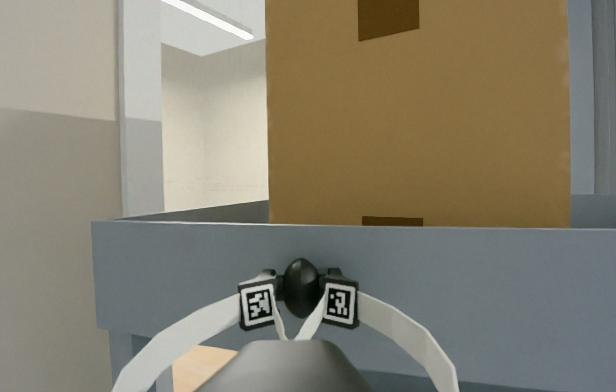

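move --blocking false --cameras '["r2_head_camera","r2_head_right_camera","r1_head_left_camera"]'

Scene clock: 617.83 s.
r1.base_odometry: x=-2.465 y=-0.054 heading=+0.149
r1.turned_by_wheels: +0.000
r1.turned_by_imu: +0.000
r1.base_tilt: forward=-1.6 right=+1.3
r1.lidar_m: 3.47 0.57 0.40 0.37 2.94 4.56 - 0.30 0.25 - 0.25 0.25
r1.base_status: not commanded
r1.joint_positions: lift_m=+0.124 arm_m=+0.000 wrist_yaw_rad=+3.194 wrist_pitch_rad=+0.002 wrist_roll_rad=+0.000 gripper_m=+0.056
r1.joint_status: not commanded
r1.measured_speeds: all 0
r1.motor_effort: lift_m=+20(20) arm_m=+4(4) wheel_0=+10(12) wheel_1=-3(3) wheel_2=+6(6)
r1.servo_current: wrist_yaw_rad=46(65) wrist_pitch_rad=39(52) wrist_roll_rad=52(65) gripper_m=39(46)
r1.hand_pose: x=-0.1217 y=+0.0722 z=+0.3019 quat_wxyz=(-0.026, -0.001, +0.000, +1.000) (m; r1's base frame)
r1.wrist_depth_mm: - 135 - - - - - / - 135 147 - - - - / - 133 175 - - - - / 110 136 223 - - - - / 137 - - - - - - / 1229 1229 198 1205 193 1160 1118 / 820 820 759 798 798 820 798
r2.base_odometry: x=-3.692 y=-2.026 heading=+2.081
r2.turned_by_wheels: +0.000
r2.turned_by_imu: +0.000
r2.base_tilt: forward=-0.7 right=+0.1
r2.lidar_m: 0.45 0.49 0.41 0.41 0.52 0.94 1.28 1.53 2.83 5.32 0.60 0.45
r2.base_status: done
r2.joint_positions: lift_m=+0.660 arm_m=+0.000 wrist_yaw_rad=+0.201 wrist_pitch_rad=+0.001 wrist_roll_rad=+0.000 gripper_m=+0.001
r2.joint_status: not commanded
r2.measured_speeds: all 0
r2.motor_effort: lift_m=+15(15) arm_m=+7(7) wheel_0=+8(13) wheel_1=+5(12) wheel_2=-6(17)
r2.servo_current: wrist_yaw_rad=39(65) wrist_pitch_rad=39(46) wrist_roll_rad=59(59) gripper_m=65(78)
r2.contact_limits: translate_m 0.6
r2.hand_pose: x=+0.4708 y=-0.0280 z=+0.8381 quat_wxyz=(+0.995, +0.000, +0.001, +0.100) (m; r2's base frame)
r2.wrist_depth_mm: 394 - - 312 273 244 224 / 399 - - 317 277 245 227 / 402 - - 319 279 248 229 / 402 - - 320 281 250 229 / 402 285 259 235 220 205 194 / 404 286 187 193 216 205 196 / 399 129 263 112 - 205 196
pictures: r1_head_left_camera, r2_head_camera, r2_head_right_camera
Images, in order (width x height): r1_head_left_camera 420x672, r2_head_camera 420x560, r2_head_right_camera 420x672.

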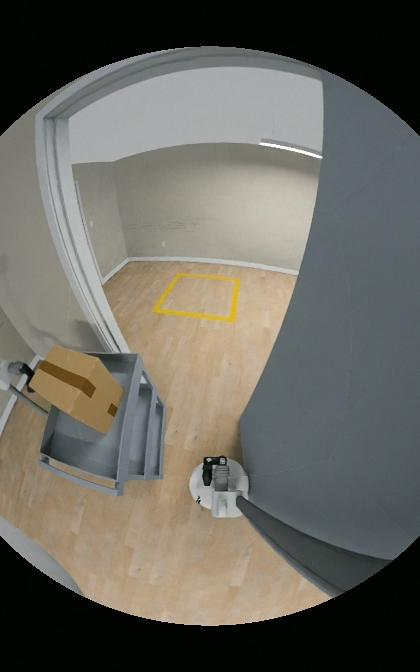

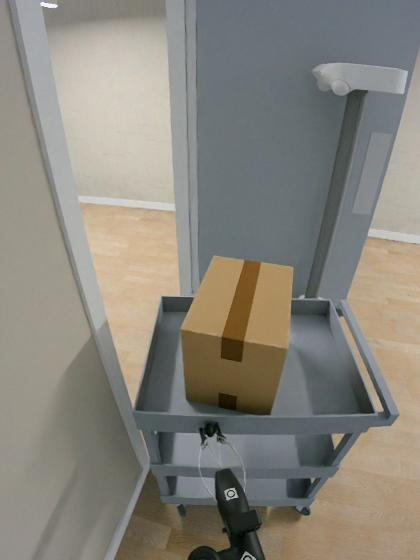

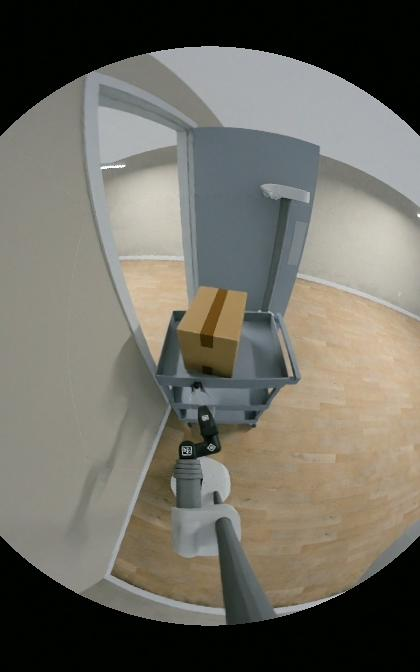

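zoom_image --camera "r1_head_left_camera" --region '[0, 280, 220, 520]'

zoom_image --camera "r2_head_camera" --region '[60, 260, 400, 560]'

Scaled by 2.100 from the camera's 420x672 image, which has a finer 600x960 frame.

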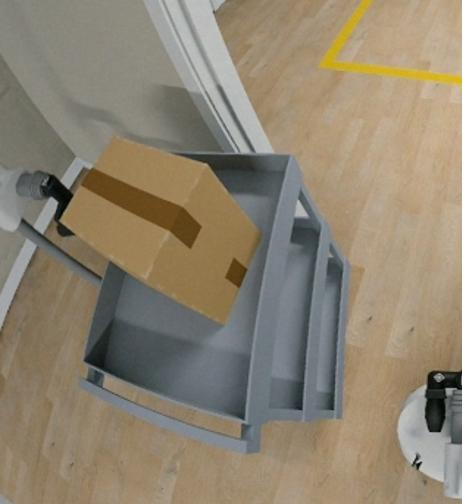

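Scaled by 1.482 from the camera's 420x560 image, which has a finer 1200x1600 frame.

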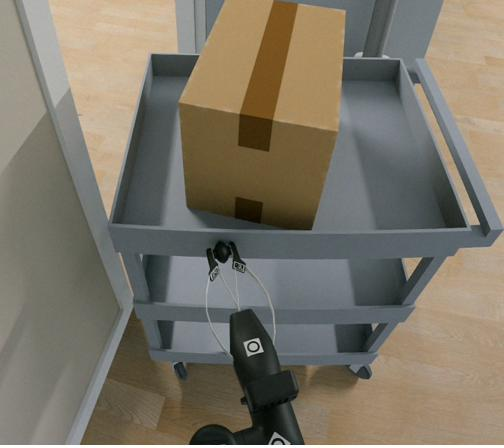

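move --blocking false --cameras '[]' --r2 '{"base":{"translate_m":0.05},"pace":"slow","contact_limits":{"translate_m":0.6}}'

wait --seconds 3 --cameras '["r1_head_left_camera","r2_head_camera"]'

zoom_image --camera "r1_head_left_camera" --region '[0, 280, 220, 520]'

Scene clock: 631.17 s.
move: r2 moving
r1: as last shown
r1.lidar_m: 3.49 0.60 0.41 0.38 2.94 4.55 - 0.32 0.25 - 0.25 0.25
r1.motor_effort: lift_m=+19(20) arm_m=+4(4) wheel_0=+10(11) wheel_1=-3(3) wheel_2=+6(6)
r1.servo_current: wrist_yaw_rad=39(65) wrist_pitch_rad=46(46) wrist_roll_rad=39(65) gripper_m=39(46)
r1.wrist_depth_mm: - 135 - - - - - / - 135 147 - - - - / - 133 175 - - - - / 110 136 223 - - - - / 137 - - - - - - / 1229 1229 198 1205 193 1160 1118 / 809 820 759 809 809 831 809
r2.base_odometry: x=-3.699 y=-2.015 heading=+2.082
r2.turned_by_wheels: +0.001
r2.turned_by_imu: +0.001
r2.base_tilt: forward=-0.7 right=+0.0
r2.lidar_m: 0.44 0.49 0.39 0.41 0.51 0.96 1.31 1.54 2.86 5.37 0.62 0.46
r2.base_status: translate_m moving
r2.joint_positions: lift_m=+0.660 arm_m=+0.000 wrist_yaw_rad=+0.201 wrist_pitch_rad=+0.001 wrist_roll_rad=+0.000 gripper_m=+0.001
r2.joint_status: not commanded
r2.measured_speeds: translate_m=+0.049 strafe_m=+0.000 rotate_rad=+0.001 lift_m=+0.000 arm_m=+0.000 wrist_yaw_rad=+0.005 wrist_pitch_rad=+0.000 wrist_roll_rad=+0.000
r2.motor_effort: lift_m=+15(15) arm_m=+7(7) wheel_0=+11(11) wheel_1=+9(9) wheel_2=-11(14)
r2.servo_current: wrist_yaw_rad=39(52) wrist_pitch_rad=39(39) wrist_roll_rad=39(65) gripper_m=59(65)
r2.contact_limits: translate_m 0.6
r2.hand_pose: x=+0.4708 y=-0.0279 z=+0.8381 quat_wxyz=(+0.995, +0.000, +0.001, +0.101) (m; r2's base frame)
r2.wrist_depth_mm: 394 - - 312 272 240 222 / 394 - - 315 274 244 224 / 397 - - 317 276 244 225 / 399 - - 320 279 247 226 / 397 285 263 231 220 203 192 / 392 286 188 192 216 203 194 / 397 - 1708 112 220 202 -
pictures: none
No camera images: "cameras" was empty.

Scene clock: 632.37 s.
earlier move: r2 done
r1.base_odometry: x=-2.465 y=-0.054 heading=+0.149
r1.turned_by_wheels: +0.000
r1.turned_by_imu: +0.000
r1.base_tilt: forward=-1.6 right=+1.3
r1.lidar_m: 3.47 0.50 0.37 0.31 2.94 4.56 - 0.32 0.25 - 0.25 0.25
r1.base_status: not commanded
r1.joint_positions: lift_m=+0.124 arm_m=+0.000 wrist_yaw_rad=+3.194 wrist_pitch_rad=+0.002 wrist_roll_rad=+0.000 gripper_m=+0.056
r1.joint_status: not commanded
r1.measured_speeds: all 0
r1.motor_effort: lift_m=+19(20) arm_m=+4(4) wheel_0=+10(11) wheel_1=-3(3) wheel_2=+6(6)
r1.servo_current: wrist_yaw_rad=65(65) wrist_pitch_rad=39(46) wrist_roll_rad=33(65) gripper_m=39(46)
r1.hand_pose: x=-0.1217 y=+0.0722 z=+0.3019 quat_wxyz=(-0.026, -0.001, +0.000, +1.000) (m; r1's base frame)
r1.wrist_depth_mm: - 135 - - - - - / - 135 146 - - - - / - 133 175 - - - - / 110 136 223 - - - - / 137 - - - - - - / 1229 1229 198 1205 193 1138 1118 / 809 809 759 809 788 820 798
r2.base_odometry: x=-3.717 y=-1.983 heading=+2.081
r2.turned_by_wheels: +0.000
r2.turned_by_imu: +0.000
r2.base_tilt: forward=-0.7 right=+0.1
r2.lidar_m: 0.45 0.47 0.39 0.40 0.48 0.91 1.33 1.59 2.90 5.37 0.60 0.44
r2.base_status: done
r2.joint_positions: lift_m=+0.660 arm_m=+0.000 wrist_yaw_rad=+0.203 wrist_pitch_rad=+0.001 wrist_roll_rad=+0.000 gripper_m=+0.001
r2.joint_status: not commanded
r2.measured_speeds: all 0
r2.motor_effort: lift_m=+15(15) arm_m=+7(7) wheel_0=+5(13) wheel_1=+4(9) wheel_2=-5(14)
r2.servo_current: wrist_yaw_rad=52(59) wrist_pitch_rad=39(46) wrist_roll_rad=39(65) gripper_m=52(65)
r2.contact_limits: translate_m 0.6
r2.hand_pose: x=+0.4708 y=-0.0275 z=+0.8381 quat_wxyz=(+0.995, +0.000, +0.001, +0.101) (m; r2's base frame)
r2.wrist_depth_mm: 397 - - 307 267 240 - / 389 - - 310 270 241 - / 394 - - 314 271 243 - / 392 - - 317 273 245 - / 389 291 263 236 220 204 193 / 389 293 190 193 214 203 193 / 402 127 - 112 - 203 -
wait: 1.20 of 3 s (r2 has come to rest)
pictures: r1_head_left_camera, r2_head_camera
Images, in order (width x height): r1_head_left_camera 420x672, r2_head_camera 420x560.

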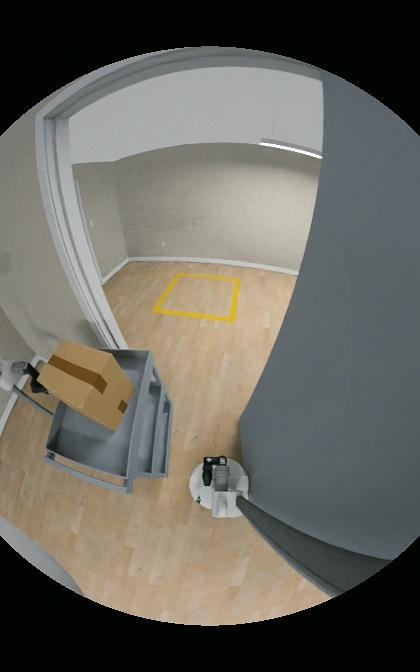

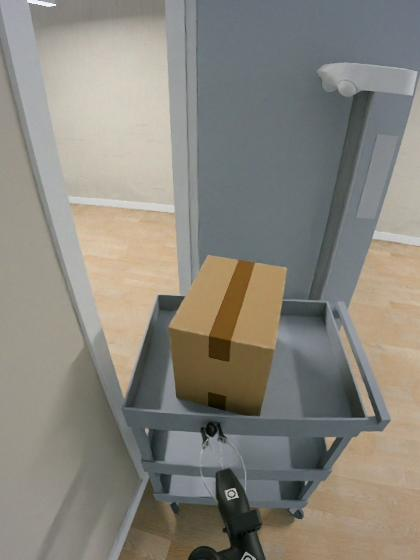

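Scaled by 2.100 from the camera's 420x672 image, which has a finer 600x960 frame.

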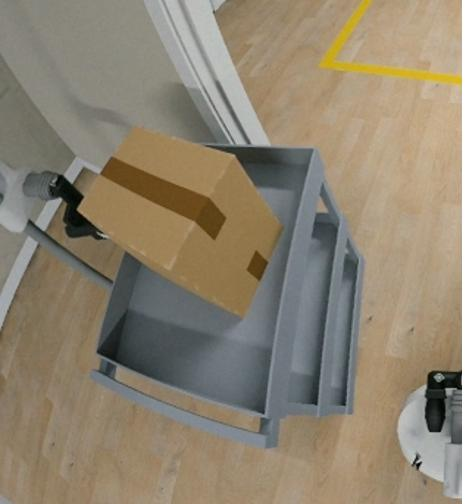

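move --blocking false --cameras '[]' --r2 '{"base":{"translate_m":-0.4},"joints":{"wrist_yaw_rad":0,"gripper_m":0.141}}'

wait --seconds 5 --cameras '[]'

wait --seconds 2 --cameras '[]'

move --blocking false --cameras '[]' --r2 '{"base":{"rotate_rad":1.32},"joints":{"lift_m":0.685}}'

wait --seconds 4 --cameras '["r2_head_camera","r2_head_right_camera"]'

Scene clock: 646.50 s.
move: r2 moving
r1: as last shown
r1.base_tilt: forward=-1.6 right=+1.2
r1.lidar_m: 3.49 0.54 0.35 0.35 2.95 4.54 - 0.30 0.25 - 0.25 0.25
r1.motor_effort: lift_m=+19(20) arm_m=+4(4) wheel_0=+10(11) wheel_1=-3(4) wheel_2=+6(6)
r1.servo_current: wrist_yaw_rad=72(72) wrist_pitch_rad=39(46) wrist_roll_rad=52(59) gripper_m=39(46)
r1.wrist_depth_mm: - 135 - - - - - / - 135 147 - - - - / - 132 175 - - - - / 110 136 223 - - - - / 137 - - - - - - / 1229 1229 198 1229 193 1160 1118 / 809 820 768 798 798 831 798
r2.base_odometry: x=-3.702 y=-2.010 heading=+2.081
r2.turned_by_wheels: +0.000
r2.turned_by_imu: +0.000
r2.base_tilt: forward=-0.6 right=+0.1
r2.lidar_m: 0.48 0.49 0.40 0.40 0.51 0.95 1.29 1.56 2.84 5.34 0.65 0.49
r2.base_status: translate_m moving
r2.joint_positions: lift_m=+0.660 arm_m=+0.000 wrist_yaw_rad=+0.003 wrist_pitch_rad=+0.001 wrist_roll_rad=+0.000 gripper_m=+0.020
r2.joint_status: wrist_yaw_rad moving; gripper_m moving
r2.measured_speeds: translate_m=-0.119 strafe_m=+0.001 rotate_rad=-0.001 lift_m=+0.000 arm_m=+0.000 wrist_yaw_rad=-0.006 wrist_pitch_rad=+0.000 wrist_roll_rad=+0.000
r2.motor_effort: lift_m=+15(15) arm_m=+7(7) wheel_0=-8(8) wheel_1=-7(8) wheel_2=+12(12)
r2.servo_current: wrist_yaw_rad=7(91) wrist_pitch_rad=39(46) wrist_roll_rad=46(52) gripper_m=85(91)
r2.hand_pose: x=+0.4594 y=-0.0865 z=+0.8381 quat_wxyz=(+1.000, +0.000, +0.001, +0.002) (m; r2's base frame)
r2.wrist_depth_mm: - - 351 320 303 - - / - - 353 322 304 - 1205 / - - 357 324 307 - 1255 / - - 357 325 307 - 1205 / 304 293 282 270 260 254 246 / 309 296 195 208 259 254 248 / - 1756 - 112 - - 1255
pictures: none
No camera images: "cameras" was empty.

Scene clock: 648.83 s.
earlier move: r2 done
r1.base_odometry: x=-2.465 y=-0.054 heading=+0.149
r1.turned_by_wheels: +0.000
r1.turned_by_imu: +0.000
r1.base_tilt: forward=-1.5 right=+1.3
r1.lidar_m: 3.50 0.53 0.34 0.34 2.94 4.54 - 0.31 0.25 - 0.25 0.25
r1.base_status: not commanded
r1.joint_positions: lift_m=+0.124 arm_m=+0.000 wrist_yaw_rad=+3.194 wrist_pitch_rad=+0.002 wrist_roll_rad=+0.000 gripper_m=+0.056
r1.joint_status: not commanded
r1.measured_speeds: all 0
r1.motor_effort: lift_m=+19(20) arm_m=+4(4) wheel_0=+10(11) wheel_1=-3(4) wheel_2=+6(6)
r1.servo_current: wrist_yaw_rad=46(72) wrist_pitch_rad=33(46) wrist_roll_rad=39(59) gripper_m=39(46)
r1.hand_pose: x=-0.1217 y=+0.0722 z=+0.3019 quat_wxyz=(-0.026, -0.001, +0.000, +1.000) (m; r1's base frame)
r1.wrist_depth_mm: - 135 - - - - - / - 135 147 - - - - / - 133 175 - - - - / 110 136 223 - - - - / 137 - - - - - - / 1229 1229 198 1205 193 1160 1118 / 820 809 759 798 798 820 798
r2.base_odometry: x=-3.521 y=-2.332 heading=+2.081
r2.turned_by_wheels: +0.000
r2.turned_by_imu: +0.000
r2.base_tilt: forward=-0.6 right=+0.1
r2.lidar_m: 0.84 0.60 0.52 0.52 0.64 0.94 0.93 1.14 2.10 5.24 4.30 0.85
r2.base_status: done
r2.joint_positions: lift_m=+0.660 arm_m=+0.000 wrist_yaw_rad=+0.003 wrist_pitch_rad=+0.001 wrist_roll_rad=+0.000 gripper_m=+0.141
r2.joint_status: all done
r2.measured_speeds: all 0
r2.motor_effort: lift_m=+15(15) arm_m=+7(7) wheel_0=-3(10) wheel_1=-4(9) wheel_2=+2(14)
r2.servo_current: wrist_yaw_rad=59(91) wrist_pitch_rad=33(46) wrist_roll_rad=39(59) gripper_m=52(130)
r2.hand_pose: x=+0.4593 y=-0.0866 z=+0.8381 quat_wxyz=(+1.000, +0.000, +0.001, +0.001) (m; r2's base frame)
r2.wrist_depth_mm: - - - - - 1618 - / - - - 699 - 1618 - / - - - 707 831 1576 - / - - - 699 - - - / - - - 1808 - 609 - / - 201 196 167 - 204 - / - - - 112 - 820 1921
wait: 2.33 of 5 s (r2 has come to rest)
pictures: none
No camera images: "cameras" was empty.

Scene clock: 650.83 s.
r1.base_odometry: x=-2.465 y=-0.054 heading=+0.149
r1.turned_by_wheels: +0.000
r1.turned_by_imu: +0.000
r1.base_tilt: forward=-1.6 right=+1.3
r1.lidar_m: 3.48 0.52 0.33 0.34 2.93 4.56 - 0.33 0.25 - 0.25 0.25
r1.base_status: not commanded
r1.joint_positions: lift_m=+0.124 arm_m=+0.000 wrist_yaw_rad=+3.194 wrist_pitch_rad=+0.002 wrist_roll_rad=+0.000 gripper_m=+0.056
r1.joint_status: not commanded
r1.measured_speeds: all 0
r1.motor_effort: lift_m=+19(20) arm_m=+4(4) wheel_0=+11(11) wheel_1=-3(4) wheel_2=+6(6)
r1.servo_current: wrist_yaw_rad=52(72) wrist_pitch_rad=46(46) wrist_roll_rad=39(59) gripper_m=39(46)
r1.hand_pose: x=-0.1217 y=+0.0722 z=+0.3019 quat_wxyz=(-0.026, -0.001, +0.000, +1.000) (m; r1's base frame)
r1.wrist_depth_mm: - 135 - - - - - / - 135 147 - - - - / - 133 175 - - - - / 110 136 224 - - - - / 137 - - - - - - / 1229 1229 198 1205 193 1160 1118 / 809 809 768 798 798 831 809
r2.base_odometry: x=-3.521 y=-2.332 heading=+2.081
r2.turned_by_wheels: +0.000
r2.turned_by_imu: +0.000
r2.base_tilt: forward=-0.7 right=+0.1
r2.lidar_m: 0.84 0.61 0.52 0.52 0.63 0.94 0.93 1.12 2.08 5.23 4.26 0.86
r2.base_status: done
r2.joint_positions: lift_m=+0.660 arm_m=+0.000 wrist_yaw_rad=+0.003 wrist_pitch_rad=+0.001 wrist_roll_rad=+0.000 gripper_m=+0.141
r2.joint_status: all done
r2.measured_speeds: all 0
r2.motor_effort: lift_m=+15(15) arm_m=+7(7) wheel_0=-3(10) wheel_1=-4(9) wheel_2=+2(14)
r2.servo_current: wrist_yaw_rad=52(91) wrist_pitch_rad=39(46) wrist_roll_rad=46(59) gripper_m=52(130)
r2.hand_pose: x=+0.4593 y=-0.0866 z=+0.8381 quat_wxyz=(+1.000, +0.000, +0.001, +0.001) (m; r2's base frame)
r2.wrist_depth_mm: - - - - - 1576 - / - - - 715 - 1576 - / - - - 707 820 1576 - / - - - 707 - - - / - - - 1863 - 609 - / - 201 196 167 - 205 - / - - - 112 - 831 1863
wait: 2.00 s; at rest by 0.27 s
pictures: none
No camera images: "cameras" was empty.

Scene clock: 651.33 s.
move: r2 moving
r1: as last shown
r1.lidar_m: 3.49 0.52 0.35 0.33 2.95 4.58 - 0.32 0.25 - 0.25 0.25
r1.motor_effort: lift_m=+19(20) arm_m=+4(4) wheel_0=+10(11) wheel_1=-3(3) wheel_2=+6(6)
r1.servo_current: wrist_yaw_rad=52(65) wrist_pitch_rad=39(46) wrist_roll_rad=52(65) gripper_m=39(52)
r1.wrist_depth_mm: - 135 - - - - - / - 135 147 - - - - / - 133 175 - - - - / 110 136 223 - - - - / 137 - - - - - - / 1229 1229 199 1229 192 1138 1118 / 809 809 759 798 788 831 809
r2.base_odometry: x=-3.521 y=-2.332 heading=+2.333
r2.turned_by_wheels: +0.252
r2.turned_by_imu: +0.245
r2.base_tilt: forward=-0.7 right=+0.1
r2.lidar_m: 0.73 0.54 0.47 0.56 0.80 0.93 0.98 1.42 4.16 5.22 3.87 0.83
r2.base_status: rotate_rad moving
r2.joint_positions: lift_m=+0.684 arm_m=+0.000 wrist_yaw_rad=+0.003 wrist_pitch_rad=+0.001 wrist_roll_rad=+0.000 gripper_m=+0.141
r2.joint_status: lift_m moving
r2.measured_speeds: translate_m=-0.001 strafe_m=-0.003 rotate_rad=+0.970 lift_m=+0.027 arm_m=+0.000 wrist_yaw_rad=+0.000 wrist_pitch_rad=+0.000 wrist_roll_rad=+0.000
r2.motor_effort: lift_m=+19(24) arm_m=+7(7) wheel_0=-8(8) wheel_1=-8(10) wheel_2=-11(12)
r2.servo_current: wrist_yaw_rad=52(52) wrist_pitch_rad=46(46) wrist_roll_rad=52(52) gripper_m=52(59)
r2.hand_pose: x=+0.4593 y=-0.0867 z=+0.8618 quat_wxyz=(+1.000, +0.000, +0.001, +0.001) (m; r2's base frame)
r2.wrist_depth_mm: - - - - - - - / - - - - 1708 615 - / - - - - 683 621 - / - - - - 691 627 - / - - - - - - - / - 202 187 166 213 186 1205 / - - - 112 - - -
pictures: none
No camera images: "cameras" was empty.

Scene clock: 652.73 s.
earlier move: r2 done
r1.base_odometry: x=-2.465 y=-0.054 heading=+0.149
r1.turned_by_wheels: +0.000
r1.turned_by_imu: +0.000
r1.base_tilt: forward=-1.6 right=+1.3
r1.lidar_m: 3.50 0.52 0.36 0.32 2.93 4.56 - 0.32 0.25 - 0.25 0.25
r1.base_status: not commanded
r1.joint_positions: lift_m=+0.124 arm_m=+0.000 wrist_yaw_rad=+3.194 wrist_pitch_rad=+0.002 wrist_roll_rad=+0.000 gripper_m=+0.056
r1.joint_status: not commanded
r1.measured_speeds: all 0
r1.motor_effort: lift_m=+20(20) arm_m=+4(4) wheel_0=+11(11) wheel_1=-3(4) wheel_2=+6(6)
r1.servo_current: wrist_yaw_rad=59(65) wrist_pitch_rad=39(59) wrist_roll_rad=52(65) gripper_m=39(52)
r1.hand_pose: x=-0.1217 y=+0.0722 z=+0.3019 quat_wxyz=(-0.026, -0.001, +0.000, +1.000) (m; r1's base frame)
r1.wrist_depth_mm: - 135 - - - - - / - 135 146 - - - - / - 133 175 - - - - / 110 135 223 - - - - / 137 - - - - - - / 1229 1255 198 1205 193 1160 1118 / 809 820 759 809 798 820 798
r2.base_odometry: x=-3.521 y=-2.332 heading=-2.883
r2.turned_by_wheels: +1.067
r2.turned_by_imu: +1.039
r2.base_tilt: forward=-0.7 right=+0.1
r2.lidar_m: 0.50 0.56 0.80 0.93 1.00 1.44 - 5.16 3.89 0.85 0.72 0.53
r2.base_status: done
r2.joint_positions: lift_m=+0.685 arm_m=+0.000 wrist_yaw_rad=+0.003 wrist_pitch_rad=+0.001 wrist_roll_rad=+0.000 gripper_m=+0.141
r2.joint_status: all done
r2.measured_speeds: all 0
r2.motor_effort: lift_m=+21(24) arm_m=+7(7) wheel_0=-3(10) wheel_1=-2(11) wheel_2=-3(12)
r2.servo_current: wrist_yaw_rad=39(59) wrist_pitch_rad=39(46) wrist_roll_rad=46(59) gripper_m=46(59)
r2.hand_pose: x=+0.4593 y=-0.0867 z=+0.8626 quat_wxyz=(+1.000, +0.000, +0.001, +0.001) (m; r2's base frame)
r2.wrist_depth_mm: 336 330 324 317 310 304 301 / 338 330 324 317 312 306 301 / 340 332 327 320 314 310 304 / 345 338 329 324 317 310 304 / 345 336 330 325 317 310 307 / 347 342 330 324 320 310 309 / 347 342 334 112 320 314 312
wait: 1.40 of 4 s (r2 has come to rest)
pictures: r2_head_camera, r2_head_right_camera
Images, in order (width x height): r2_head_camera 420x560, r2_head_right_camera 420x672.

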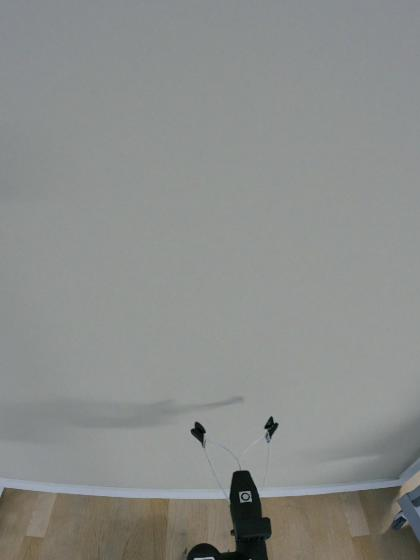

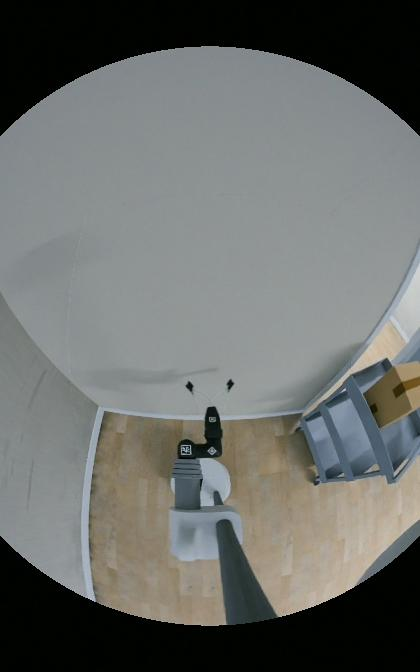

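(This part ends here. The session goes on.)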